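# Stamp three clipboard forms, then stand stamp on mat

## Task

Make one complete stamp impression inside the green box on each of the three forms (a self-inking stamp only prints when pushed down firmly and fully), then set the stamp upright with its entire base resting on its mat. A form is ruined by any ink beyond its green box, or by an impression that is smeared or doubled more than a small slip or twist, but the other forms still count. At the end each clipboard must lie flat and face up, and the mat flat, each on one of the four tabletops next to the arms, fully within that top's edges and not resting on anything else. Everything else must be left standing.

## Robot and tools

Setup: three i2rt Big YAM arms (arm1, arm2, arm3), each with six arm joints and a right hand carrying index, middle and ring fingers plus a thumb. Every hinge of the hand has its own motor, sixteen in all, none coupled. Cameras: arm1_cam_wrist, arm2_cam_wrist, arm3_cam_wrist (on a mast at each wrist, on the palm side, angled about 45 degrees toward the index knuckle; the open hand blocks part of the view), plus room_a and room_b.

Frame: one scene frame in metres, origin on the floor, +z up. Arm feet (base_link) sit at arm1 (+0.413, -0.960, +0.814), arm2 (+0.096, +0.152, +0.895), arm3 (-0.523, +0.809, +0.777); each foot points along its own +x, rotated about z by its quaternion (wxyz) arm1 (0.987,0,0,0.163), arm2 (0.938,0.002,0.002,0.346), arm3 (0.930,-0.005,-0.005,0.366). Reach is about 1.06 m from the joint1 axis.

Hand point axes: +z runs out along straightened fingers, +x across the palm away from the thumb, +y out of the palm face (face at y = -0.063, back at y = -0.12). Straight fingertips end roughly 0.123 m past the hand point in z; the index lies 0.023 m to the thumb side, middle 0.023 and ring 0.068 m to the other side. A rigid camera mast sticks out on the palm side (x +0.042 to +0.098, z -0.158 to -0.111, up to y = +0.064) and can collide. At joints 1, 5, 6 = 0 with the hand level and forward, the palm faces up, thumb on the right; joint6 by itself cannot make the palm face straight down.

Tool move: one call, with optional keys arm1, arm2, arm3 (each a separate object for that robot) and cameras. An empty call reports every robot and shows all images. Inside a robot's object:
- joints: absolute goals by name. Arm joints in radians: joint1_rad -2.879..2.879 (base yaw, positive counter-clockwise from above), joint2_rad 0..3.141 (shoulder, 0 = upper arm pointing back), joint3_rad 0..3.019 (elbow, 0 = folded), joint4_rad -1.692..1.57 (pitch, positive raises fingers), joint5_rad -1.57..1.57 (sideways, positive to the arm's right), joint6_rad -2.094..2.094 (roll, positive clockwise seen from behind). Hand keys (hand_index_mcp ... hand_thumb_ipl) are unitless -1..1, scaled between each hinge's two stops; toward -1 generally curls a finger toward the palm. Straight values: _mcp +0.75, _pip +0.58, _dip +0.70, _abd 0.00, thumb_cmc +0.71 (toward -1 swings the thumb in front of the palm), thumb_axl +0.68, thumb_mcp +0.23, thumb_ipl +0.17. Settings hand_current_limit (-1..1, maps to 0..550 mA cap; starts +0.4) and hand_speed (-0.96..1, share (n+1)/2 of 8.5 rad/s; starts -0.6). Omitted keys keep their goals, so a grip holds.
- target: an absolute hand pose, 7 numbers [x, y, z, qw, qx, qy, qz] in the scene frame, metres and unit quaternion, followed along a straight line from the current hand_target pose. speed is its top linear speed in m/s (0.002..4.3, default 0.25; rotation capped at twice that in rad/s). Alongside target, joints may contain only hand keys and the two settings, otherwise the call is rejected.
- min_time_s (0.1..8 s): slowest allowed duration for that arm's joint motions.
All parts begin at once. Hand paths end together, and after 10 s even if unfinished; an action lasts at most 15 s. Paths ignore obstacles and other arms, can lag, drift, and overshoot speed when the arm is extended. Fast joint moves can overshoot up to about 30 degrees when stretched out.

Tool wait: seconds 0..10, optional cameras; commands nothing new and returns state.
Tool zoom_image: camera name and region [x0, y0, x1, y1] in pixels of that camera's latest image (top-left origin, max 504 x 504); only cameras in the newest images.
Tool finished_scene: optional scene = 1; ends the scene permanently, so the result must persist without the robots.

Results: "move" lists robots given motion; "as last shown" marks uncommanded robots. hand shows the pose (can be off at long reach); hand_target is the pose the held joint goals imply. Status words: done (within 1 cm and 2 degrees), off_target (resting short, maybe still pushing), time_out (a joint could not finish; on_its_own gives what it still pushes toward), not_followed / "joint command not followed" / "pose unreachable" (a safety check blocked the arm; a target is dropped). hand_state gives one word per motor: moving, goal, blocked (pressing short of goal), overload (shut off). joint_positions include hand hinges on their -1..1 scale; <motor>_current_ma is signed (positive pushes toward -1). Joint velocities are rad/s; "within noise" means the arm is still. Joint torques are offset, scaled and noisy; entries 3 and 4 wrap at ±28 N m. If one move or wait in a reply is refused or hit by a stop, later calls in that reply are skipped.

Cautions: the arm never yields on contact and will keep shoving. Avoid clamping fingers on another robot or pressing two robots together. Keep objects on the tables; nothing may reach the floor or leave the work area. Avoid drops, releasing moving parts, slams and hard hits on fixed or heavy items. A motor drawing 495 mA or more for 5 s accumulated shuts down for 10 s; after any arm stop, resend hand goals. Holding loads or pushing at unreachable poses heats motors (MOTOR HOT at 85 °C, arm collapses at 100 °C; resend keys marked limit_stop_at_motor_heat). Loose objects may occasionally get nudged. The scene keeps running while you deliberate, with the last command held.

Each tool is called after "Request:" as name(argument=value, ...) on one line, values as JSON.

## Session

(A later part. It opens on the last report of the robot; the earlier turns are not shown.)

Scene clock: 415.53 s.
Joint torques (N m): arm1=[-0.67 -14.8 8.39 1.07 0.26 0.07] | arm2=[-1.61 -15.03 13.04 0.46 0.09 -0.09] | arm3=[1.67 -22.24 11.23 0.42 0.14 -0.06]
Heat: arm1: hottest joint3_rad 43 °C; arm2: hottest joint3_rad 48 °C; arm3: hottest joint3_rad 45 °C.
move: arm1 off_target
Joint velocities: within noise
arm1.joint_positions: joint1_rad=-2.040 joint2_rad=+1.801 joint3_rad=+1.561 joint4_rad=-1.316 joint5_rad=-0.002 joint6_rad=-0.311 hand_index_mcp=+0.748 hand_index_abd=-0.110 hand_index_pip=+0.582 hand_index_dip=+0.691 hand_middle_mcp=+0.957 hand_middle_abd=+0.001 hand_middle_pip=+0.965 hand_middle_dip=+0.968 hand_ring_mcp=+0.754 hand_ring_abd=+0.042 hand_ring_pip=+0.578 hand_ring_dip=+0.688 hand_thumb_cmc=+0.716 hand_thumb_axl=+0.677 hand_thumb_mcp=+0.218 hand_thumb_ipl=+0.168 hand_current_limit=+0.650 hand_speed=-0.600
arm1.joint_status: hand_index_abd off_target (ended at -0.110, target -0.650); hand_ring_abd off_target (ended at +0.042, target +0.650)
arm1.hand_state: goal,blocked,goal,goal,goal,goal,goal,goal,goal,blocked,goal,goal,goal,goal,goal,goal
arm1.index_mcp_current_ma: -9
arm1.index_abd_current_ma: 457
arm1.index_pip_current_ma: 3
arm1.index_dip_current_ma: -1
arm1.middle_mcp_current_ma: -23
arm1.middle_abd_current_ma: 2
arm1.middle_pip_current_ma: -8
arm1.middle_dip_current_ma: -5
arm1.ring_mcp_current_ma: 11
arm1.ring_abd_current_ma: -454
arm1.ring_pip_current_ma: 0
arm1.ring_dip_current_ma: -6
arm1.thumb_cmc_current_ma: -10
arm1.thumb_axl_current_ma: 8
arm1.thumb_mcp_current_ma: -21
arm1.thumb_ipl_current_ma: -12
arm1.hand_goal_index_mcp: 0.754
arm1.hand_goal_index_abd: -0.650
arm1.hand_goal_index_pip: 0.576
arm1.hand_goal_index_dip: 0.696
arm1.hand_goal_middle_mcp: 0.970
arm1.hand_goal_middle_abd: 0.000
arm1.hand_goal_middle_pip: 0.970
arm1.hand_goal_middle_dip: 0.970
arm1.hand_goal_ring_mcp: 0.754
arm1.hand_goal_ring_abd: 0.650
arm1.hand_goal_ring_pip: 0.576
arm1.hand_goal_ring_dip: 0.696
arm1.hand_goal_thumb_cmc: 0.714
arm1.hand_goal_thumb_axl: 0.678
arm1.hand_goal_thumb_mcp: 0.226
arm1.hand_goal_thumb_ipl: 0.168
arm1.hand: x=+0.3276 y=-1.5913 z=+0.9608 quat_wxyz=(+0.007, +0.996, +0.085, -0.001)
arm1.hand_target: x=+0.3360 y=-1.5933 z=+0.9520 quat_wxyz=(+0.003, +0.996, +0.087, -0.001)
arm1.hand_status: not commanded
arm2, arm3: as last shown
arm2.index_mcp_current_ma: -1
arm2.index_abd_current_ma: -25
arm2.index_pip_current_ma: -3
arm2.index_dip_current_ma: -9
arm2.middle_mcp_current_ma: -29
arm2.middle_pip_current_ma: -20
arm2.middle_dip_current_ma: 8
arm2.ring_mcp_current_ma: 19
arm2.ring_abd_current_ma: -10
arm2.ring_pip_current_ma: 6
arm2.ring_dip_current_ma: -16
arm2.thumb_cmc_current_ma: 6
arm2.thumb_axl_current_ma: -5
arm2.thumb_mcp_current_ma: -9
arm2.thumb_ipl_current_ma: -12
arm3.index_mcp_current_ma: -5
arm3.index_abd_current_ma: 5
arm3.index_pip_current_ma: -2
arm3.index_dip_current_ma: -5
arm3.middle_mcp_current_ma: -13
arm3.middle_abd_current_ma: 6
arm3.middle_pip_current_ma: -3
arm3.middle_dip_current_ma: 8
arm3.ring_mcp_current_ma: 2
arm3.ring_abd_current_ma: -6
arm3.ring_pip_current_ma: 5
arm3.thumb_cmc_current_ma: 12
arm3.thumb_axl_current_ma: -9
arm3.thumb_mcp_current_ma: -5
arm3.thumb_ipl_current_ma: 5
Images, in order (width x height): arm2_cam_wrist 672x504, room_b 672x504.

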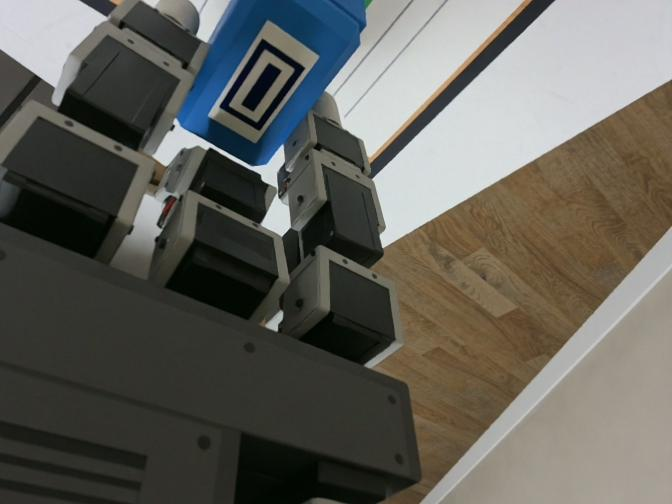

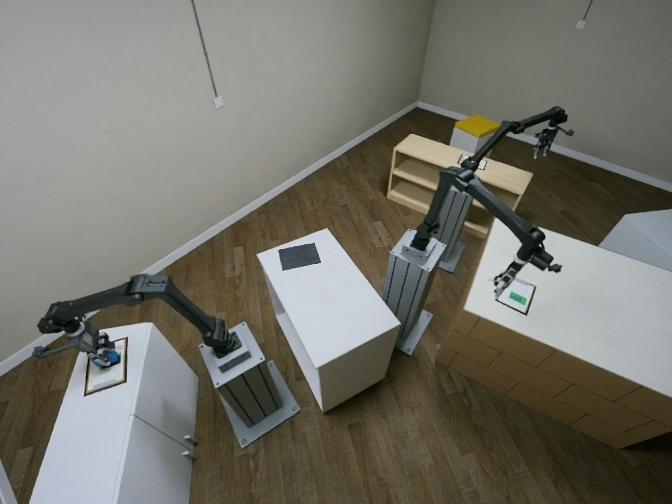

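Request:
move(arm1={"target":[0.3200,-1.6080,1.035,0.0240,0.9962,0.0872,-0.0040],"speed":0.06}, cameras=["arm2_cam_wrist"])

Request:
move(arm1={"target":[0.3085,-1.5990,0.985,0.0080,0.9962,0.0872,-0.0010],"speed":0.05}, cameras=["arm2_cam_wrist","room_b"])

Request:
zoom_image(camera="room_b", region=[92, 340, 132, 380])

Request:
zoom_image(camera="arm2_cam_wrist", region=[180, 0, 440, 190])

Scene clock: 418.00 s.
Joint torques (N m): arm1=[-2.84 -16.91 13.79 0.53 0.15 -0.1] | arm2=[-1.61 -15.03 13.05 0.46 0.1 -0.09] | arm3=[1.67 -22.24 11.23 0.47 0.15 -0.07]
Heat: arm1: hottest joint3_rad 43 °C; arm2: hottest joint3_rad 48 °C; arm3: hottest joint3_rad 45 °C.
move: arm1 off_target
Joint velocities: within noise
arm1.joint_positions: joint1_rad=-2.040 joint2_rad=+1.801 joint3_rad=+1.670 joint4_rad=-1.458 joint5_rad=-0.002 joint6_rad=-0.316 hand_index_mcp=+0.735 hand_index_abd=-0.112 hand_index_pip=+0.573 hand_index_dip=+0.696 hand_middle_mcp=+0.956 hand_middle_abd=+0.001 hand_middle_pip=+0.965 hand_middle_dip=+0.968 hand_ring_mcp=+0.735 hand_ring_abd=+0.041 hand_ring_pip=+0.574 hand_ring_dip=+0.696 hand_thumb_cmc=+0.716 hand_thumb_axl=+0.677 hand_thumb_mcp=+0.218 hand_thumb_ipl=+0.168 hand_current_limit=+0.650 hand_speed=-0.600
arm1.joint_status: not commanded
arm1.hand_state: goal,blocked,goal,goal,goal,goal,goal,goal,goal,blocked,goal,goal,goal,goal,goal,goal
arm1.index_mcp_current_ma: -23
arm1.index_abd_current_ma: 455
arm1.index_pip_current_ma: -5
arm1.index_dip_current_ma: -1
arm1.middle_mcp_current_ma: -25
arm1.middle_abd_current_ma: 4
arm1.middle_pip_current_ma: -12
arm1.middle_dip_current_ma: 0
arm1.ring_mcp_current_ma: -17
arm1.ring_abd_current_ma: -453
arm1.ring_pip_current_ma: -3
arm1.ring_dip_current_ma: 3
arm1.thumb_cmc_current_ma: -3
arm1.thumb_axl_current_ma: 8
arm1.thumb_mcp_current_ma: -17
arm1.thumb_ipl_current_ma: -6
arm1.hand_goal_index_mcp: 0.754
arm1.hand_goal_index_abd: -0.650
arm1.hand_goal_index_pip: 0.576
arm1.hand_goal_index_dip: 0.696
arm1.hand_goal_middle_mcp: 0.970
arm1.hand_goal_middle_abd: 0.000
arm1.hand_goal_middle_pip: 0.970
arm1.hand_goal_middle_dip: 0.970
arm1.hand_goal_ring_mcp: 0.754
arm1.hand_goal_ring_abd: 0.650
arm1.hand_goal_ring_pip: 0.576
arm1.hand_goal_ring_dip: 0.696
arm1.hand_goal_thumb_cmc: 0.714
arm1.hand_goal_thumb_axl: 0.678
arm1.hand_goal_thumb_mcp: 0.226
arm1.hand_goal_thumb_ipl: 0.168
arm1.hand: x=+0.3281 y=-1.5909 z=+0.9987 quat_wxyz=(-0.009, +0.996, +0.087, +0.003)
arm1.hand_target: x=+0.3203 y=-1.6058 z=+1.0350 quat_wxyz=(+0.024, +0.996, +0.087, -0.004)
arm1.hand_status: off_target (0.041 m and 3.9 deg from the pose sent, 0.076 m and 2.0 deg at the start)
arm2, arm3: as last shown
arm2.index_mcp_current_ma: 15
arm2.index_abd_current_ma: -26
arm2.index_pip_current_ma: -19
arm2.middle_mcp_current_ma: -19
arm2.middle_abd_current_ma: -4
arm2.middle_pip_current_ma: -14
arm2.middle_dip_current_ma: -4
arm2.ring_mcp_current_ma: 23
arm2.ring_abd_current_ma: -2
arm2.ring_pip_current_ma: -1
arm2.ring_dip_current_ma: 8
arm2.thumb_cmc_current_ma: 16
arm2.thumb_axl_current_ma: -2
arm2.thumb_mcp_current_ma: 0
arm2.thumb_ipl_current_ma: 2
arm3.index_mcp_current_ma: -3
arm3.index_dip_current_ma: -2
arm3.middle_mcp_current_ma: -12
arm3.middle_abd_current_ma: 9
arm3.middle_pip_current_ma: -6
arm3.middle_dip_current_ma: 7
arm3.ring_mcp_current_ma: 7
arm3.ring_abd_current_ma: -7
arm3.ring_pip_current_ma: -1
arm3.ring_dip_current_ma: -5
arm3.thumb_cmc_current_ma: 6
arm3.thumb_axl_current_ma: -10
arm3.thumb_ipl_current_ma: 7
Images, in order (width x height): arm2_cam_wrist 672x504.

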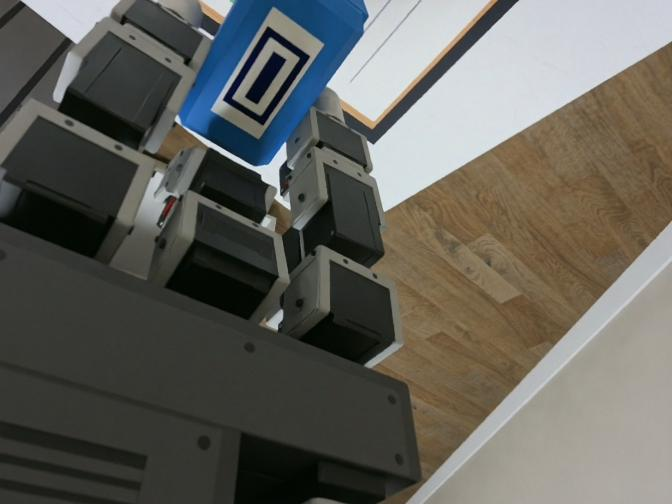

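Scene clock: 419.63 s.
Joint torques (N m): arm1=[-3.08 -16.03 8.96 1.02 0.18 -0.08] | arm2=[-1.55 -15.03 13.05 0.46 0.09 -0.09] | arm3=[1.49 -22.24 11.22 0.44 0.14 -0.07]
Heat: arm1: hottest joint3_rad 43 °C; arm2: hottest joint3_rad 48 °C; arm3: hottest joint3_rad 46 °C.
move: arm1 done
Joint velocities: within noise
arm1.joint_positions: joint1_rad=-2.059 joint2_rad=+1.811 joint3_rad=+1.642 joint4_rad=-1.392 joint5_rad=-0.002 joint6_rad=-0.338 hand_index_mcp=+0.738 hand_index_abd=-0.112 hand_index_pip=+0.573 hand_index_dip=+0.696 hand_middle_mcp=+0.956 hand_middle_abd=+0.001 hand_middle_pip=+0.965 hand_middle_dip=+0.968 hand_ring_mcp=+0.737 hand_ring_abd=+0.041 hand_ring_pip=+0.575 hand_ring_dip=+0.696 hand_thumb_cmc=+0.716 hand_thumb_axl=+0.677 hand_thumb_mcp=+0.218 hand_thumb_ipl=+0.168 hand_current_limit=+0.650 hand_speed=-0.600
arm1.joint_status: not commanded
arm1.hand_state: goal,blocked,goal,goal,goal,goal,goal,goal,goal,blocked,goal,goal,goal,goal,goal,goal
arm1.index_mcp_current_ma: -22
arm1.index_abd_current_ma: 453
arm1.index_pip_current_ma: -8
arm1.index_dip_current_ma: 7
arm1.middle_mcp_current_ma: -23
arm1.middle_abd_current_ma: 3
arm1.middle_pip_current_ma: -9
arm1.middle_dip_current_ma: 0
arm1.ring_mcp_current_ma: -13
arm1.ring_abd_current_ma: -453
arm1.ring_pip_current_ma: -1
arm1.ring_dip_current_ma: 4
arm1.thumb_cmc_current_ma: -4
arm1.thumb_axl_current_ma: 8
arm1.thumb_mcp_current_ma: -19
arm1.thumb_ipl_current_ma: -9
arm1.hand_goal_index_mcp: 0.754
arm1.hand_goal_index_abd: -0.650
arm1.hand_goal_index_pip: 0.576
arm1.hand_goal_index_dip: 0.696
arm1.hand_goal_middle_mcp: 0.970
arm1.hand_goal_middle_abd: 0.000
arm1.hand_goal_middle_pip: 0.970
arm1.hand_goal_middle_dip: 0.970
arm1.hand_goal_ring_mcp: 0.754
arm1.hand_goal_ring_abd: 0.650
arm1.hand_goal_ring_pip: 0.576
arm1.hand_goal_ring_dip: 0.696
arm1.hand_goal_thumb_cmc: 0.714
arm1.hand_goal_thumb_axl: 0.678
arm1.hand_goal_thumb_mcp: 0.226
arm1.hand_goal_thumb_ipl: 0.168
arm1.hand: x=+0.3172 y=-1.5975 z=+0.9849 quat_wxyz=(+0.004, +0.996, +0.089, +0.000)
arm1.hand_target: x=+0.3085 y=-1.5990 z=+0.9852 quat_wxyz=(+0.008, +0.996, +0.087, -0.001)
arm1.hand_status: done (0.009 m and 0.5 deg from the pose sent, 0.025 m and 2.0 deg at the start)
arm2, arm3: as last shown
arm2.index_mcp_current_ma: -17
arm2.index_abd_current_ma: -15
arm2.index_pip_current_ma: 18
arm2.index_dip_current_ma: 2
arm2.middle_mcp_current_ma: -4
arm2.middle_abd_current_ma: -15
arm2.middle_pip_current_ma: -16
arm2.middle_dip_current_ma: 18
arm2.ring_mcp_current_ma: 1
arm2.ring_abd_current_ma: -5
arm2.ring_pip_current_ma: -2
arm2.ring_dip_current_ma: -9
arm2.thumb_cmc_current_ma: 5
arm2.thumb_axl_current_ma: -7
arm2.thumb_mcp_current_ma: -11
arm2.thumb_ipl_current_ma: -3
arm3.index_mcp_current_ma: 1
arm3.index_abd_current_ma: 6
arm3.index_pip_current_ma: 0
arm3.index_dip_current_ma: -4
arm3.middle_mcp_current_ma: -11
arm3.middle_abd_current_ma: 8
arm3.middle_pip_current_ma: -5
arm3.middle_dip_current_ma: 12
arm3.ring_mcp_current_ma: 6
arm3.ring_abd_current_ma: -8
arm3.ring_pip_current_ma: 3
arm3.ring_dip_current_ma: -3
arm3.thumb_cmc_current_ma: 10
arm3.thumb_axl_current_ma: -12
arm3.thumb_mcp_current_ma: -1
arm3.thumb_ipl_current_ma: 10
Images, in order (width x height): arm2_cam_wrist 672x504, room_b 672x504.

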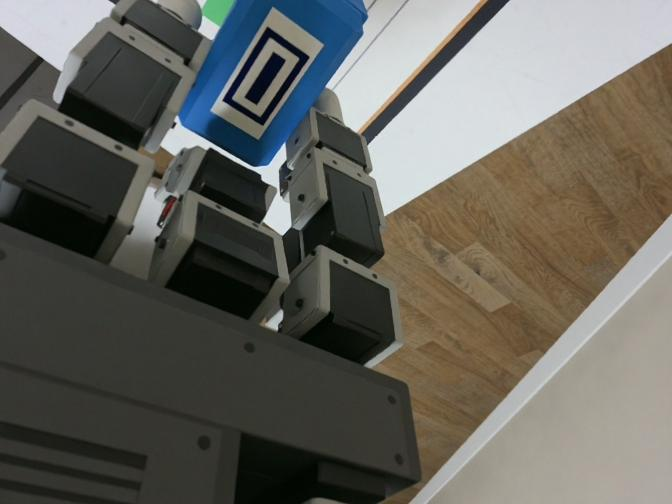

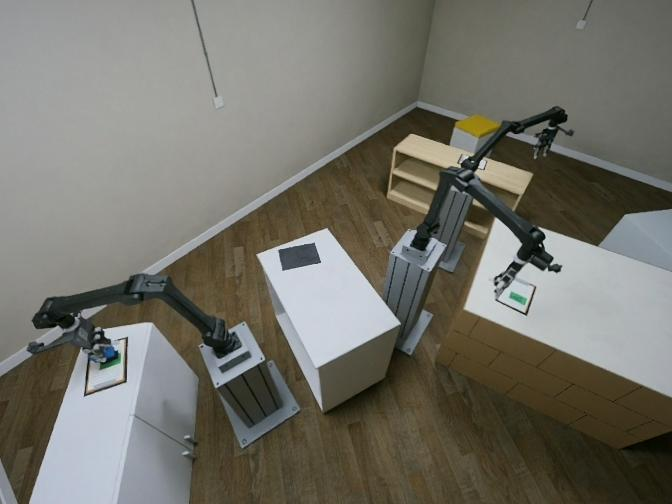

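Scaled by 12.600.

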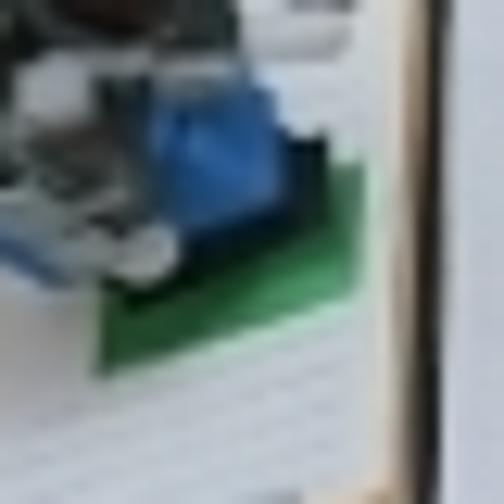

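Scaled by 1.938.

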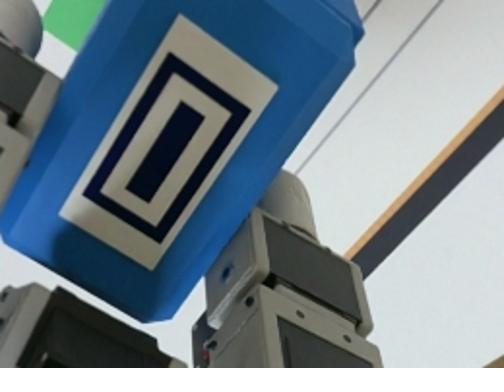

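Request:
move(arm1={"target":[0.3090,-1.5990,0.957,0.0060,0.9962,0.0872,-0.0010],"speed":0.04}, cameras=["arm2_cam_wrist","room_b"])

Request:
zoom_image(camera="room_b", region=[92, 340, 132, 380])

Request:
zoom_image(camera="arm2_cam_wrist", region=[180, 0, 440, 190])

Scene clock: 421.27 s.
Joint torques (N m): arm1=[-3.02 -15.38 8.34 1.28 0.22 -0.1] | arm2=[-1.61 -15.03 13.05 0.46 0.1 -0.08] | arm3=[1.61 -22.18 11.28 0.43 0.14 -0.07]
Heat: arm1: hottest joint3_rad 43 °C; arm2: hottest joint3_rad 48 °C; arm3: hottest joint3_rad 46 °C.
move: arm1 off_target
Joint velocities: within noise
arm1.joint_positions: joint1_rad=-2.060 joint2_rad=+1.820 joint3_rad=+1.600 joint4_rad=-1.337 joint5_rad=-0.002 joint6_rad=-0.339 hand_index_mcp=+0.760 hand_index_abd=-0.112 hand_index_pip=+0.580 hand_index_dip=+0.691 hand_middle_mcp=+0.956 hand_middle_abd=+0.001 hand_middle_pip=+0.965 hand_middle_dip=+0.968 hand_ring_mcp=+0.757 hand_ring_abd=+0.042 hand_ring_pip=+0.583 hand_ring_dip=+0.689 hand_thumb_cmc=+0.716 hand_thumb_axl=+0.677 hand_thumb_mcp=+0.218 hand_thumb_ipl=+0.168 hand_current_limit=+0.650 hand_speed=-0.600
arm1.joint_status: not commanded
arm1.hand_state: goal,blocked,goal,goal,goal,goal,goal,goal,goal,blocked,goal,goal,goal,goal,goal,goal
arm1.index_mcp_current_ma: 5
arm1.index_abd_current_ma: 454
arm1.index_pip_current_ma: -4
arm1.index_dip_current_ma: -1
arm1.middle_mcp_current_ma: -27
arm1.middle_abd_current_ma: 4
arm1.middle_pip_current_ma: -15
arm1.middle_dip_current_ma: 2
arm1.ring_mcp_current_ma: 14
arm1.ring_abd_current_ma: -455
arm1.ring_pip_current_ma: 6
arm1.ring_dip_current_ma: -5
arm1.thumb_cmc_current_ma: -4
arm1.thumb_axl_current_ma: 8
arm1.thumb_mcp_current_ma: -15
arm1.thumb_ipl_current_ma: -15
arm1.hand_goal_index_mcp: 0.754
arm1.hand_goal_index_abd: -0.650
arm1.hand_goal_index_pip: 0.576
arm1.hand_goal_index_dip: 0.696
arm1.hand_goal_middle_mcp: 0.970
arm1.hand_goal_middle_abd: 0.000
arm1.hand_goal_middle_pip: 0.970
arm1.hand_goal_middle_dip: 0.970
arm1.hand_goal_ring_mcp: 0.754
arm1.hand_goal_ring_abd: 0.650
arm1.hand_goal_ring_pip: 0.576
arm1.hand_goal_ring_dip: 0.696
arm1.hand_goal_thumb_cmc: 0.714
arm1.hand_goal_thumb_axl: 0.678
arm1.hand_goal_thumb_mcp: 0.226
arm1.hand_goal_thumb_ipl: 0.168
arm1.hand: x=+0.3165 y=-1.5978 z=+0.9648 quat_wxyz=(+0.007, +0.996, +0.089, -0.001)
arm1.hand_target: x=+0.3090 y=-1.5988 z=+0.9572 quat_wxyz=(+0.006, +0.996, +0.087, -0.001)
arm1.hand_status: off_target (0.011 m and 0.2 deg from the pose sent, 0.029 m and 0.3 deg at the start)
arm2, arm3: as last shown
arm2.index_mcp_current_ma: 10
arm2.index_abd_current_ma: -14
arm2.index_pip_current_ma: -7
arm2.index_dip_current_ma: 7
arm2.middle_abd_current_ma: 14
arm2.middle_pip_current_ma: -23
arm2.middle_dip_current_ma: -4
arm2.ring_mcp_current_ma: 5
arm2.ring_abd_current_ma: -3
arm2.ring_pip_current_ma: 4
arm2.ring_dip_current_ma: -18
arm2.thumb_cmc_current_ma: 2
arm2.thumb_axl_current_ma: -5
arm2.thumb_mcp_current_ma: -1
arm2.thumb_ipl_current_ma: 5
arm3.index_mcp_current_ma: -5
arm3.index_abd_current_ma: 8
arm3.index_pip_current_ma: -1
arm3.index_dip_current_ma: -6
arm3.middle_abd_current_ma: 13
arm3.middle_pip_current_ma: -3
arm3.middle_dip_current_ma: 7
arm3.ring_mcp_current_ma: 10
arm3.ring_abd_current_ma: -4
arm3.ring_pip_current_ma: 1
arm3.ring_dip_current_ma: -7
arm3.thumb_cmc_current_ma: 6
arm3.thumb_axl_current_ma: -9
arm3.thumb_mcp_current_ma: -2
arm3.thumb_ipl_current_ma: 7
Images, in order (width x height): arm2_cam_wrist 672x504, room_b 672x504.

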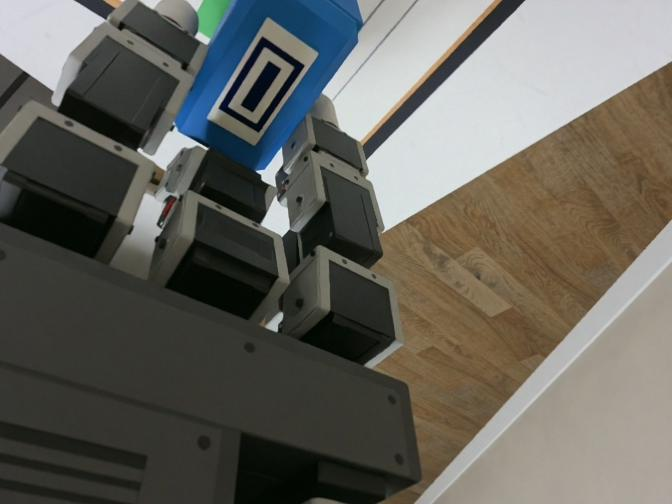

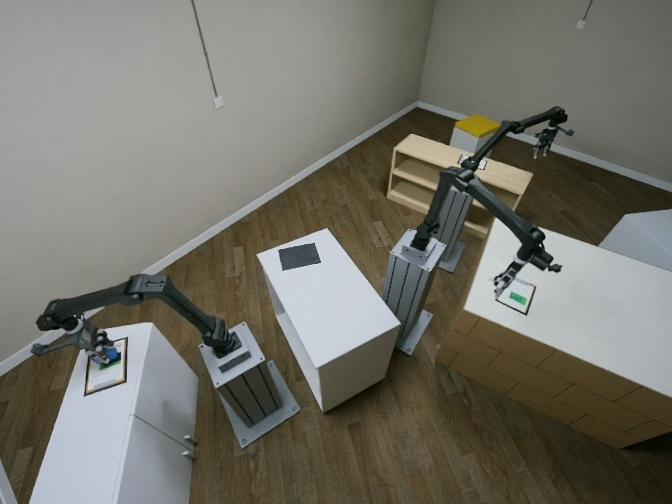

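Scaled by 12.600.

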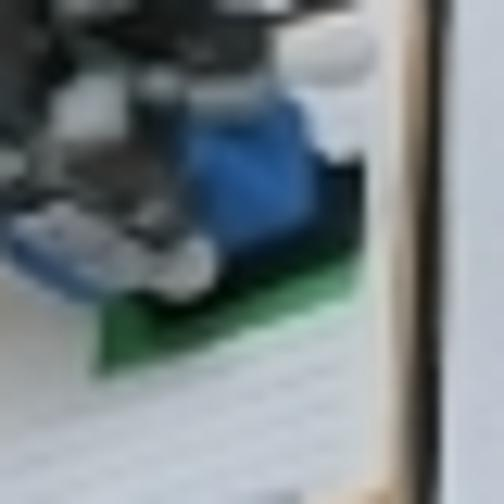

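Scaled by 1.938.

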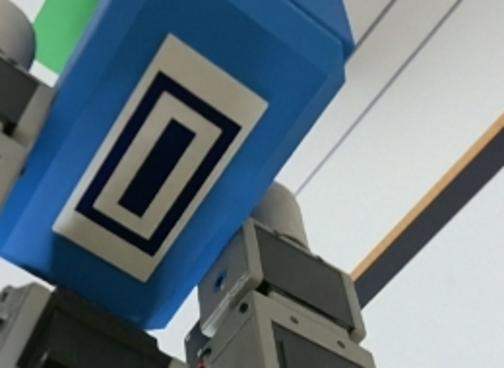

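Request:
move(cameras=["arm2_cam_wrist","room_b"])

Request:
zoom_image(camera="room_b", region=[92, 340, 132, 380])

Request:
zoom_image(camera="arm2_cam_wrist", region=[180, 0, 440, 190])

Scene clock: 422.37 s.
Joint torques (N m): arm1=[-3.08 -15.33 8.32 1.28 0.21 -0.1] | arm2=[-1.55 -15.03 13.04 0.46 0.1 -0.09] | arm3=[1.55 -22.18 11.25 0.44 0.14 -0.07]
Heat: arm1: hottest joint3_rad 43 °C; arm2: hottest joint3_rad 48 °C; arm3: hottest joint3_rad 46 °C.
Joint velocities: within noise
arm1.joint_positions: joint1_rad=-2.060 joint2_rad=+1.820 joint3_rad=+1.600 joint4_rad=-1.337 joint5_rad=-0.002 joint6_rad=-0.339 hand_index_mcp=+0.760 hand_index_abd=-0.112 hand_index_pip=+0.580 hand_index_dip=+0.691 hand_middle_mcp=+0.956 hand_middle_abd=+0.001 hand_middle_pip=+0.965 hand_middle_dip=+0.968 hand_ring_mcp=+0.757 hand_ring_abd=+0.042 hand_ring_pip=+0.583 hand_ring_dip=+0.689 hand_thumb_cmc=+0.716 hand_thumb_axl=+0.677 hand_thumb_mcp=+0.218 hand_thumb_ipl=+0.168 hand_current_limit=+0.650 hand_speed=-0.600
arm1.joint_status: not commanded
arm1.hand_state: goal,blocked,goal,goal,goal,goal,goal,goal,goal,blocked,goal,goal,goal,goal,goal,goal
arm1.index_mcp_current_ma: 6
arm1.index_abd_current_ma: 454
arm1.index_pip_current_ma: -3
arm1.index_dip_current_ma: 6
arm1.middle_mcp_current_ma: -23
arm1.middle_abd_current_ma: 9
arm1.middle_pip_current_ma: -14
arm1.middle_dip_current_ma: -1
arm1.ring_mcp_current_ma: 14
arm1.ring_abd_current_ma: -454
arm1.ring_pip_current_ma: 9
arm1.ring_dip_current_ma: -11
arm1.thumb_cmc_current_ma: -5
arm1.thumb_axl_current_ma: 5
arm1.thumb_mcp_current_ma: -19
arm1.thumb_ipl_current_ma: -8
arm1.hand_goal_index_mcp: 0.754
arm1.hand_goal_index_abd: -0.650
arm1.hand_goal_index_pip: 0.576
arm1.hand_goal_index_dip: 0.696
arm1.hand_goal_middle_mcp: 0.970
arm1.hand_goal_middle_abd: 0.000
arm1.hand_goal_middle_pip: 0.970
arm1.hand_goal_middle_dip: 0.970
arm1.hand_goal_ring_mcp: 0.754
arm1.hand_goal_ring_abd: 0.650
arm1.hand_goal_ring_pip: 0.576
arm1.hand_goal_ring_dip: 0.696
arm1.hand_goal_thumb_cmc: 0.714
arm1.hand_goal_thumb_axl: 0.678
arm1.hand_goal_thumb_mcp: 0.226
arm1.hand_goal_thumb_ipl: 0.168
arm1.hand: x=+0.3165 y=-1.5978 z=+0.9648 quat_wxyz=(+0.007, +0.996, +0.089, -0.001) (m; scene frame)
arm1.hand_target: x=+0.3090 y=-1.5988 z=+0.9572 quat_wxyz=(+0.006, +0.996, +0.087, -0.001) (m; scene frame)
arm1.hand_status: off_target (0.011 m and 0.2 deg from the pose sent, 0.029 m and 0.3 deg at the start)
arm2.joint_positions: joint1_rad=-0.297 joint2_rad=+1.646 joint3_rad=+1.447 joint4_rad=-1.379 joint5_rad=-0.004 joint6_rad=+0.010 hand_index_mcp=+0.758 hand_index_abd=-0.021 hand_index_pip=+0.579 hand_index_dip=+0.695 hand_middle_mcp=+0.956 hand_middle_abd=-0.004 hand_middle_pip=+0.961 hand_middle_dip=+0.965 hand_ring_mcp=+0.759 hand_ring_abd=+0.012 hand_ring_pip=+0.573 hand_ring_dip=+0.687 hand_thumb_cmc=+0.727 hand_thumb_axl=+0.677 hand_thumb_mcp=+0.214 hand_thumb_ipl=+0.168 hand_current_limit=+0.400 hand_speed=-0.600
arm2.joint_status: not commanded
arm2.hand_state: goal,blocked,goal,goal,goal,goal,goal,goal,goal,goal,goal,goal,goal,goal,goal,goal
arm2.index_mcp_current_ma: 4
arm2.index_abd_current_ma: -3
arm2.index_pip_current_ma: -11
arm2.index_dip_current_ma: 23
arm2.middle_mcp_current_ma: -18
arm2.middle_abd_current_ma: -4
arm2.middle_pip_current_ma: -11
arm2.middle_dip_current_ma: 19
arm2.ring_mcp_current_ma: 15
arm2.ring_abd_current_ma: 8
arm2.ring_pip_current_ma: -4
arm2.ring_dip_current_ma: -6
arm2.thumb_cmc_current_ma: 13
arm2.thumb_axl_current_ma: -8
arm2.thumb_mcp_current_ma: 4
arm2.thumb_ipl_current_ma: 13
arm2.hand_goal_index_mcp: 0.754
arm2.hand_goal_index_abd: 0.000
arm2.hand_goal_index_pip: 0.576
arm2.hand_goal_index_dip: 0.696
arm2.hand_goal_middle_mcp: 0.970
arm2.hand_goal_middle_abd: 0.000
arm2.hand_goal_middle_pip: 0.970
arm2.hand_goal_middle_dip: 0.970
arm2.hand_goal_ring_mcp: 0.754
arm2.hand_goal_ring_abd: 0.000
arm2.hand_goal_ring_pip: 0.576
arm2.hand_goal_ring_dip: 0.696
arm2.hand_goal_thumb_cmc: 0.714
arm2.hand_goal_thumb_axl: 0.678
arm2.hand_goal_thumb_mcp: 0.226
arm2.hand_goal_thumb_ipl: 0.168
arm2.hand: x=+0.6339 y=+0.3596 z=+1.0719 quat_wxyz=(-0.007, +0.553, +0.833, -0.002) (m; scene frame)
arm2.hand_target: x=+0.6459 y=+0.3624 z=+1.0996 quat_wxyz=(+0.008, +0.553, +0.833, +0.019) (m; scene frame)
arm2.hand_status: not commanded
arm3.joint_positions: joint1_rad=+0.904 joint2_rad=+2.229 joint3_rad=+2.433 joint4_rad=-1.685 joint5_rad=+0.008 joint6_rad=+1.581 hand_index_mcp=+0.748 hand_index_abd=+0.003 hand_index_pip=+0.571 hand_index_dip=+0.701 hand_middle_mcp=+0.960 hand_middle_abd=+0.000 hand_middle_pip=+0.966 hand_middle_dip=+0.968 hand_ring_mcp=+0.748 hand_ring_abd=+0.007 hand_ring_pip=+0.570 hand_ring_dip=+0.698 hand_thumb_cmc=+0.719 hand_thumb_axl=+0.677 hand_thumb_mcp=+0.221 hand_thumb_ipl=+0.168 hand_current_limit=+0.400 hand_speed=-0.600
arm3.joint_status: not commanded
arm3.hand_state: goal,goal,goal,goal,goal,goal,goal,goal,goal,goal,goal,goal,goal,goal,goal,goal
arm3.index_mcp_current_ma: -1
arm3.index_abd_current_ma: 6
arm3.index_pip_current_ma: -5
arm3.index_dip_current_ma: -5
arm3.middle_mcp_current_ma: -11
arm3.middle_abd_current_ma: 5
arm3.middle_pip_current_ma: -7
arm3.middle_dip_current_ma: 14
arm3.ring_mcp_current_ma: 6
arm3.ring_abd_current_ma: -6
arm3.ring_pip_current_ma: 5
arm3.ring_dip_current_ma: -5
arm3.thumb_cmc_current_ma: 11
arm3.thumb_axl_current_ma: -11
arm3.thumb_mcp_current_ma: 2
arm3.thumb_ipl_current_ma: 8
arm3.hand_goal_index_mcp: 0.754
arm3.hand_goal_index_abd: 0.000
arm3.hand_goal_index_pip: 0.576
arm3.hand_goal_index_dip: 0.696
arm3.hand_goal_middle_mcp: 0.970
arm3.hand_goal_middle_abd: 0.000
arm3.hand_goal_middle_pip: 0.970
arm3.hand_goal_middle_dip: 0.970
arm3.hand_goal_ring_mcp: 0.754
arm3.hand_goal_ring_abd: 0.000
arm3.hand_goal_ring_pip: 0.576
arm3.hand_goal_ring_dip: 0.696
arm3.hand_goal_thumb_cmc: 0.714
arm3.hand_goal_thumb_axl: 0.678
arm3.hand_goal_thumb_mcp: 0.226
arm3.hand_goal_thumb_ipl: 0.168
arm3.hand: x=-0.4964 y=+1.4951 z=+0.9914 quat_wxyz=(-0.024, +0.680, +0.732, +0.036) (m; scene frame)
arm3.hand_target: x=-0.4940 y=+1.4990 z=+1.0070 quat_wxyz=(-0.033, +0.679, +0.732, +0.046) (m; scene frame)
arm3.hand_status: not commanded
pictures: arm2_cam_wrist, room_b
Images, in order (width x height): arm2_cam_wrist 672x504, room_b 672x504.

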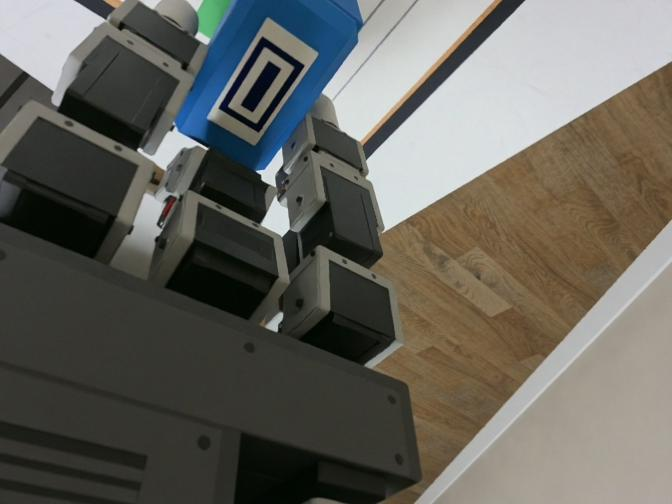

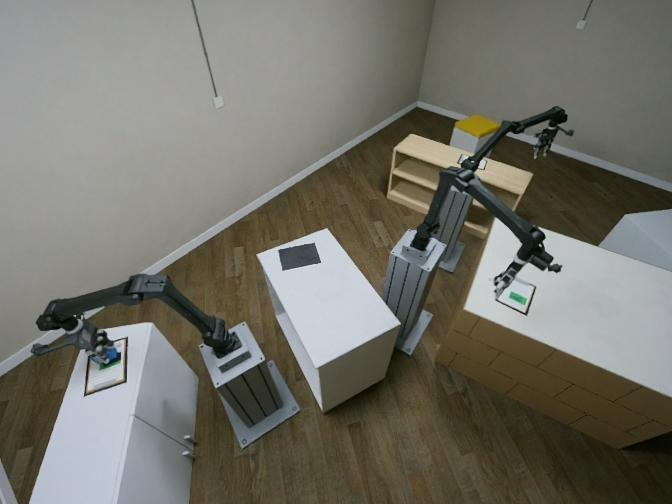

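Scaled by 12.600.

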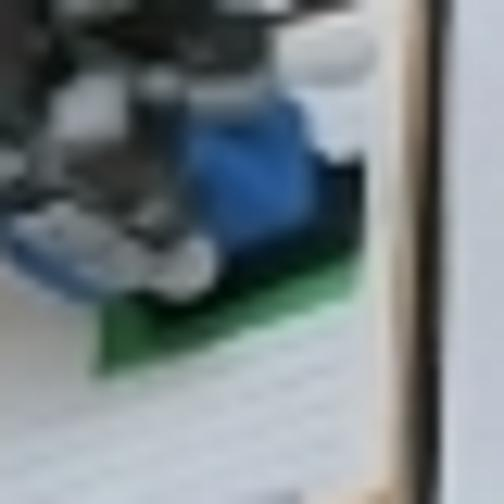

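Scaled by 1.938.

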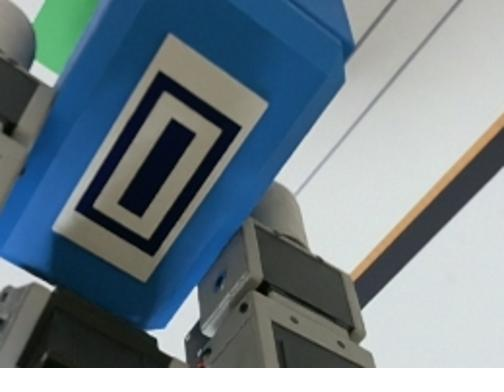

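Request:
move(arm1={"joints": {"hand_index_abd": -0.10, "hand_ring_abd": 0.035}})

Request:
move(arm1={"joints": {"hand_index_abd": 0.0, "hand_ring_abd": 0.0}}, cameras=["arm2_cam_wrist","room_b"])

Request:
zoom_image(camera="room_b", region=[92, 340, 132, 380])

Request:
zoom_image(camera="arm2_cam_wrist", region=[180, 0, 440, 190])

Scene clock: 423.73 s.
Joint torques (N m): arm1=[-2.96 -15.33 8.35 1.05 0.22 -0.09] | arm2=[-1.61 -15.03 13.04 0.46 0.1 -0.09] | arm3=[1.55 -22.24 11.25 0.42 0.14 -0.06]
Heat: arm1: hottest joint3_rad 43 °C; arm2: hottest joint3_rad 48 °C; arm3: hottest joint3_rad 46 °C.
move: arm1 done
Joint velocities: within noise
arm1.joint_positions: joint1_rad=-2.060 joint2_rad=+1.820 joint3_rad=+1.600 joint4_rad=-1.330 joint5_rad=-0.002 joint6_rad=-0.339 hand_index_mcp=+0.754 hand_index_abd=-0.091 hand_index_pip=+0.573 hand_index_dip=+0.694 hand_middle_mcp=+0.956 hand_middle_abd=+0.000 hand_middle_pip=+0.965 hand_middle_dip=+0.968 hand_ring_mcp=+0.748 hand_ring_abd=+0.035 hand_ring_pip=+0.573 hand_ring_dip=+0.687 hand_thumb_cmc=+0.716 hand_thumb_axl=+0.677 hand_thumb_mcp=+0.218 hand_thumb_ipl=+0.168 hand_current_limit=+0.650 hand_speed=-0.600
arm1.joint_status: all done
arm1.hand_state: goal,goal,goal,goal,goal,goal,goal,goal,goal,goal,goal,goal,goal,goal,goal,goal
arm1.index_mcp_current_ma: -1
arm1.index_abd_current_ma: 10
arm1.index_pip_current_ma: -14
arm1.index_dip_current_ma: 6
arm1.middle_mcp_current_ma: -23
arm1.middle_abd_current_ma: 3
arm1.middle_pip_current_ma: -13
arm1.middle_dip_current_ma: -3
arm1.ring_mcp_current_ma: 4
arm1.ring_abd_current_ma: 2
arm1.ring_pip_current_ma: -3
arm1.ring_dip_current_ma: -6
arm1.thumb_cmc_current_ma: -6
arm1.thumb_axl_current_ma: 6
arm1.thumb_mcp_current_ma: -17
arm1.thumb_ipl_current_ma: -9
arm1.hand_goal_index_mcp: 0.754
arm1.hand_goal_index_abd: -0.100
arm1.hand_goal_index_pip: 0.576
arm1.hand_goal_index_dip: 0.696
arm1.hand_goal_middle_mcp: 0.970
arm1.hand_goal_middle_abd: 0.000
arm1.hand_goal_middle_pip: 0.970
arm1.hand_goal_middle_dip: 0.970
arm1.hand_goal_ring_mcp: 0.754
arm1.hand_goal_ring_abd: 0.036
arm1.hand_goal_ring_pip: 0.576
arm1.hand_goal_ring_dip: 0.696
arm1.hand_goal_thumb_cmc: 0.714
arm1.hand_goal_thumb_axl: 0.678
arm1.hand_goal_thumb_mcp: 0.226
arm1.hand_goal_thumb_ipl: 0.168
arm1.hand: x=+0.3162 y=-1.5995 z=+0.9655 quat_wxyz=(+0.010, +0.996, +0.089, -0.002)
arm1.hand_target: x=+0.3090 y=-1.5988 z=+0.9571 quat_wxyz=(+0.006, +0.996, +0.087, -0.001)
arm1.hand_status: not commanded
arm2, arm3: as last shown
arm2.index_mcp_current_ma: 14
arm2.index_abd_current_ma: -33
arm2.index_pip_current_ma: -12
arm2.index_dip_current_ma: 4
arm2.middle_mcp_current_ma: -14
arm2.middle_abd_current_ma: 5
arm2.middle_pip_current_ma: -10
arm2.middle_dip_current_ma: 9
arm2.ring_mcp_current_ma: 12
arm2.ring_abd_current_ma: -12
arm2.ring_pip_current_ma: -6
arm2.ring_dip_current_ma: -4
arm2.thumb_cmc_current_ma: -1
arm2.thumb_axl_current_ma: -15
arm2.thumb_mcp_current_ma: -7
arm2.thumb_ipl_current_ma: -10
arm3.index_mcp_current_ma: -2
arm3.index_abd_current_ma: 7
arm3.index_pip_current_ma: 4
arm3.index_dip_current_ma: -3
arm3.middle_mcp_current_ma: -7
arm3.middle_abd_current_ma: 10
arm3.middle_pip_current_ma: -5
arm3.middle_dip_current_ma: 9
arm3.ring_mcp_current_ma: 8
arm3.ring_dip_current_ma: -9
arm3.thumb_cmc_current_ma: 10
arm3.thumb_axl_current_ma: -9
arm3.thumb_mcp_current_ma: -2
pictures: none

Scene clock: 424.27 s.
Joint torques (N m): arm1=[-3.02 -15.38 8.35 1.05 0.22 -0.09] | arm2=[-1.61 -15.03 13.05 0.46 0.09 -0.08] | arm3=[1.49 -22.12 11.26 0.42 0.14 -0.07]
Heat: arm1: hottest joint3_rad 43 °C; arm2: hottest joint3_rad 48 °C; arm3: hottest joint3_rad 46 °C.
move: arm1 done
Joint velocities: within noise
arm1.joint_positions: joint1_rad=-2.060 joint2_rad=+1.820 joint3_rad=+1.600 joint4_rad=-1.330 joint5_rad=-0.002 joint6_rad=-0.339 hand_index_mcp=+0.754 hand_index_abd=-0.006 hand_index_pip=+0.573 hand_index_dip=+0.694 hand_middle_mcp=+0.956 hand_middle_abd=+0.000 hand_middle_pip=+0.965 hand_middle_dip=+0.968 hand_ring_mcp=+0.748 hand_ring_abd=+0.017 hand_ring_pip=+0.573 hand_ring_dip=+0.687 hand_thumb_cmc=+0.716 hand_thumb_axl=+0.677 hand_thumb_mcp=+0.218 hand_thumb_ipl=+0.168 hand_current_limit=+0.650 hand_speed=-0.600
arm1.joint_status: all done
arm1.hand_state: goal,goal,goal,goal,goal,goal,goal,goal,goal,goal,goal,goal,goal,goal,goal,goal
arm1.index_mcp_current_ma: -5
arm1.index_abd_current_ma: 0
arm1.index_pip_current_ma: -6
arm1.index_dip_current_ma: 5
arm1.middle_mcp_current_ma: -20
arm1.middle_abd_current_ma: 1
arm1.middle_pip_current_ma: -15
arm1.middle_dip_current_ma: -1
arm1.ring_mcp_current_ma: 0
arm1.ring_abd_current_ma: 10
arm1.ring_pip_current_ma: -6
arm1.ring_dip_current_ma: -12
arm1.thumb_cmc_current_ma: -5
arm1.thumb_axl_current_ma: 6
arm1.thumb_mcp_current_ma: -19
arm1.thumb_ipl_current_ma: -6
arm1.hand_goal_index_mcp: 0.754
arm1.hand_goal_index_abd: 0.000
arm1.hand_goal_index_pip: 0.576
arm1.hand_goal_index_dip: 0.696
arm1.hand_goal_middle_mcp: 0.970
arm1.hand_goal_middle_abd: 0.000
arm1.hand_goal_middle_pip: 0.970
arm1.hand_goal_middle_dip: 0.970
arm1.hand_goal_ring_mcp: 0.754
arm1.hand_goal_ring_abd: 0.000
arm1.hand_goal_ring_pip: 0.576
arm1.hand_goal_ring_dip: 0.696
arm1.hand_goal_thumb_cmc: 0.714
arm1.hand_goal_thumb_axl: 0.678
arm1.hand_goal_thumb_mcp: 0.226
arm1.hand_goal_thumb_ipl: 0.168
arm1.hand: x=+0.3162 y=-1.5995 z=+0.9655 quat_wxyz=(+0.010, +0.996, +0.089, -0.002)
arm1.hand_target: x=+0.3090 y=-1.5988 z=+0.9571 quat_wxyz=(+0.006, +0.996, +0.087, -0.001)
arm1.hand_status: not commanded
arm2, arm3: as last shown
arm2.index_mcp_current_ma: 15
arm2.index_abd_current_ma: -19
arm2.index_pip_current_ma: 4
arm2.index_dip_current_ma: 1
arm2.middle_mcp_current_ma: -25
arm2.middle_abd_current_ma: 4
arm2.middle_dip_current_ma: 2
arm2.ring_mcp_current_ma: 20
arm2.ring_abd_current_ma: -13
arm2.ring_pip_current_ma: 11
arm2.ring_dip_current_ma: -5
arm2.thumb_cmc_current_ma: 22
arm2.thumb_axl_current_ma: -12
arm2.thumb_mcp_current_ma: 11
arm2.thumb_ipl_current_ma: -19
arm3.index_mcp_current_ma: 0
arm3.index_abd_current_ma: 3
arm3.index_pip_current_ma: 1
arm3.index_dip_current_ma: -5
arm3.middle_mcp_current_ma: -13
arm3.middle_abd_current_ma: 11
arm3.middle_pip_current_ma: -2
arm3.middle_dip_current_ma: 12
arm3.ring_mcp_current_ma: 3
arm3.ring_abd_current_ma: -7
arm3.ring_pip_current_ma: -1
arm3.ring_dip_current_ma: -7
arm3.thumb_axl_current_ma: -5
arm3.thumb_mcp_current_ma: 2
Images, in order (width x height): arm2_cam_wrist 672x504, room_b 672x504.

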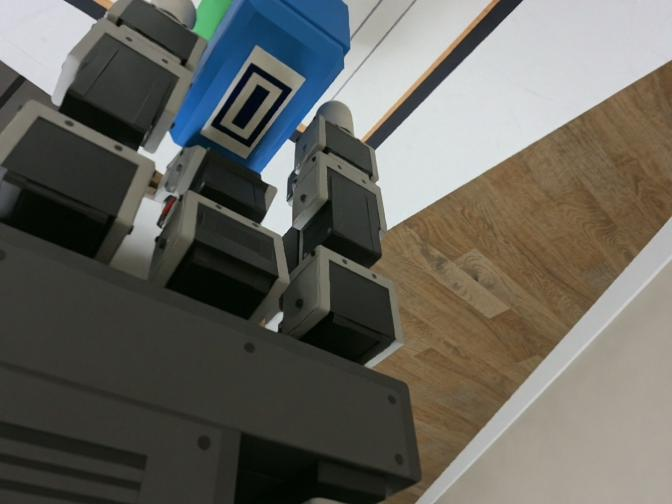

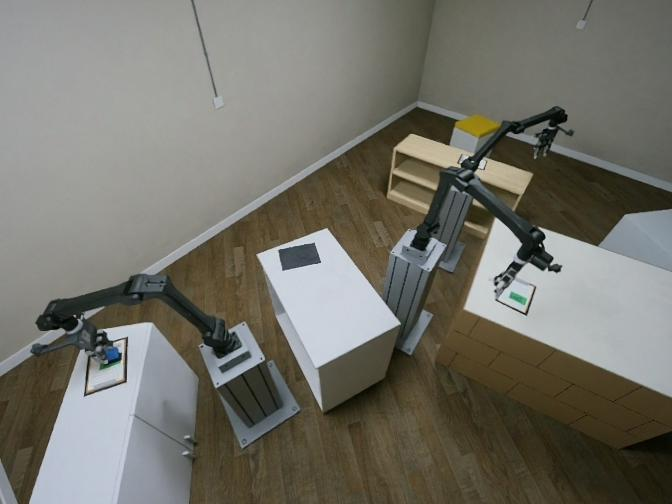

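Scaled by 12.600.

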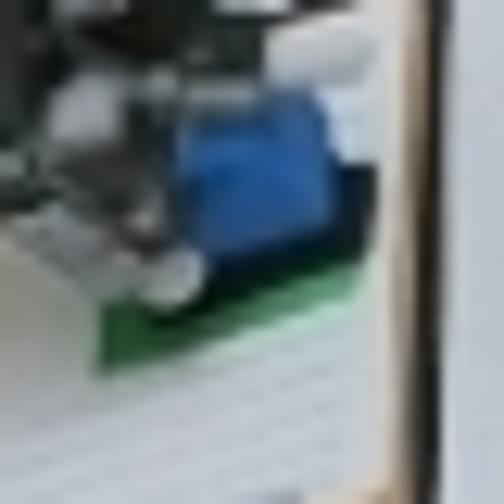

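Scaled by 1.938.

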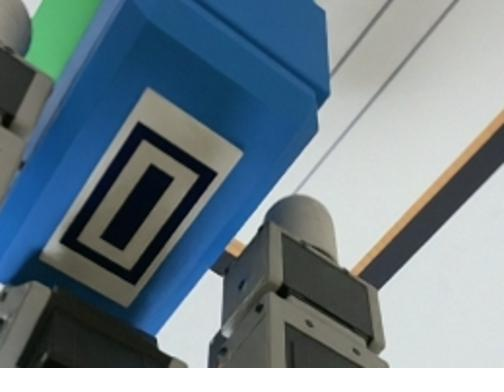

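Request:
move(arm1={"target": [0.3070, -1.5860, 0.963, 0, 0.9962, 0.0872, 0], "speed": 0.06}, cameras=["arm2_cam_wrist","room_b"])

Request:
zoom_image(camera="arm2_cam_wrist", region=[180, 0, 440, 190])

Scene clock: 425.93 s.
Joint torques (N m): arm1=[-3.14 -17.85 8.27 0.46 0.27 -0.1] | arm2=[-1.61 -15.03 13.05 0.46 0.1 -0.09] | arm3=[1.55 -22.3 11.3 0.44 0.14 -0.07]
Heat: arm1: hottest joint3_rad 43 °C; arm2: hottest joint3_rad 48 °C; arm3: hottest joint3_rad 46 °C.
move: arm1 off_target
Joint velocities: within noise
arm1.joint_positions: joint1_rad=-2.064 joint2_rad=+1.820 joint3_rad=+1.578 joint4_rad=-1.334 joint5_rad=-0.002 joint6_rad=-0.344 hand_index_mcp=+0.754 hand_index_abd=-0.006 hand_index_pip=+0.573 hand_index_dip=+0.694 hand_middle_mcp=+0.956 hand_middle_abd=+0.000 hand_middle_pip=+0.965 hand_middle_dip=+0.968 hand_ring_mcp=+0.748 hand_ring_abd=+0.017 hand_ring_pip=+0.573 hand_ring_dip=+0.687 hand_thumb_cmc=+0.716 hand_thumb_axl=+0.677 hand_thumb_mcp=+0.218 hand_thumb_ipl=+0.168 hand_current_limit=+0.650 hand_speed=-0.600
arm1.joint_status: not commanded
arm1.hand_state: goal,goal,goal,goal,goal,goal,goal,goal,goal,goal,goal,goal,goal,goal,goal,goal
arm1.index_mcp_current_ma: -1
arm1.index_abd_current_ma: -3
arm1.index_pip_current_ma: -11
arm1.index_dip_current_ma: 0
arm1.middle_mcp_current_ma: -25
arm1.middle_abd_current_ma: 0
arm1.middle_pip_current_ma: -10
arm1.middle_dip_current_ma: -1
arm1.ring_mcp_current_ma: 7
arm1.ring_abd_current_ma: 11
arm1.ring_pip_current_ma: 0
arm1.ring_dip_current_ma: -8
arm1.thumb_cmc_current_ma: -9
arm1.thumb_axl_current_ma: 6
arm1.thumb_mcp_current_ma: -21
arm1.thumb_ipl_current_ma: -10
arm1.hand_goal_index_mcp: 0.754
arm1.hand_goal_index_abd: 0.000
arm1.hand_goal_index_pip: 0.576
arm1.hand_goal_index_dip: 0.696
arm1.hand_goal_middle_mcp: 0.970
arm1.hand_goal_middle_abd: 0.000
arm1.hand_goal_middle_pip: 0.970
arm1.hand_goal_middle_dip: 0.970
arm1.hand_goal_ring_mcp: 0.754
arm1.hand_goal_ring_abd: 0.000
arm1.hand_goal_ring_pip: 0.576
arm1.hand_goal_ring_dip: 0.696
arm1.hand_goal_thumb_cmc: 0.714
arm1.hand_goal_thumb_axl: 0.678
arm1.hand_goal_thumb_mcp: 0.226
arm1.hand_goal_thumb_ipl: 0.168
arm1.hand: x=+0.3154 y=-1.5910 z=+0.9551 quat_wxyz=(-0.003, +0.996, +0.090, +0.002)
arm1.hand_target: x=+0.3072 y=-1.5860 z=+0.9629 quat_wxyz=(+0.000, +0.996, +0.087, +0.000)
arm1.hand_status: off_target (0.013 m and 0.4 deg from the pose sent, 0.017 m and 1.2 deg at the start)
arm2, arm3: as last shown
arm2.index_mcp_current_ma: -5
arm2.index_abd_current_ma: -11
arm2.index_dip_current_ma: 4
arm2.middle_mcp_current_ma: -4
arm2.middle_abd_current_ma: -7
arm2.middle_pip_current_ma: -17
arm2.middle_dip_current_ma: 6
arm2.ring_mcp_current_ma: 10
arm2.ring_abd_current_ma: -1
arm2.ring_pip_current_ma: 9
arm2.ring_dip_current_ma: -2
arm2.thumb_cmc_current_ma: 6
arm2.thumb_axl_current_ma: -11
arm2.thumb_mcp_current_ma: -13
arm2.thumb_ipl_current_ma: 6
arm3.index_mcp_current_ma: -4
arm3.index_abd_current_ma: 7
arm3.index_pip_current_ma: -1
arm3.index_dip_current_ma: -1
arm3.middle_mcp_current_ma: -10
arm3.middle_abd_current_ma: 6
arm3.middle_dip_current_ma: 9
arm3.ring_mcp_current_ma: 4
arm3.ring_abd_current_ma: -5
arm3.ring_pip_current_ma: 0
arm3.thumb_cmc_current_ma: 9
arm3.thumb_axl_current_ma: -9
arm3.thumb_mcp_current_ma: -4
arm3.thumb_ipl_current_ma: 5
Images, in order (width x height): arm2_cam_wrist 672x504, room_b 672x504.

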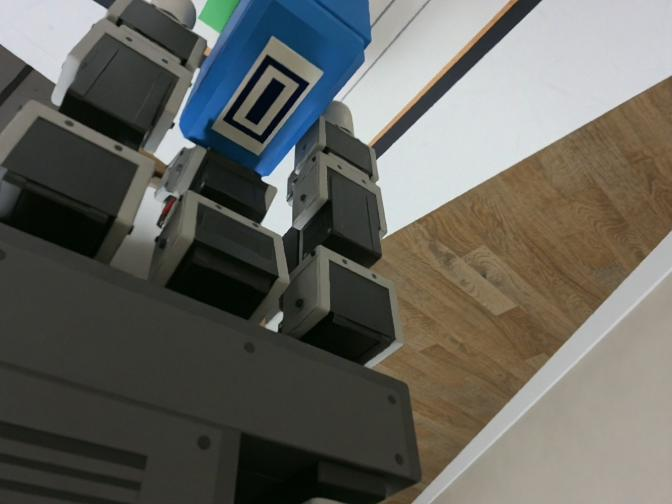

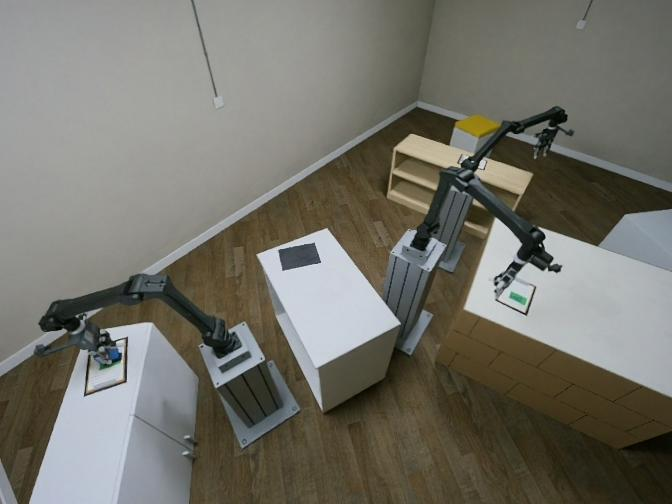

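Scaled by 1.938.

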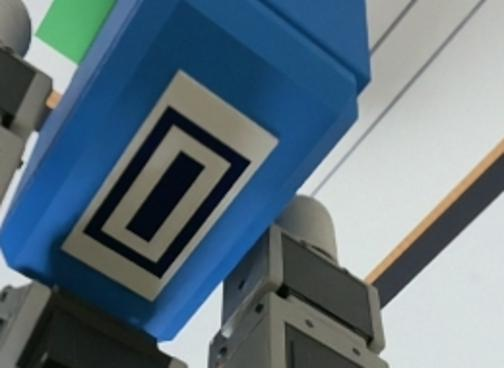

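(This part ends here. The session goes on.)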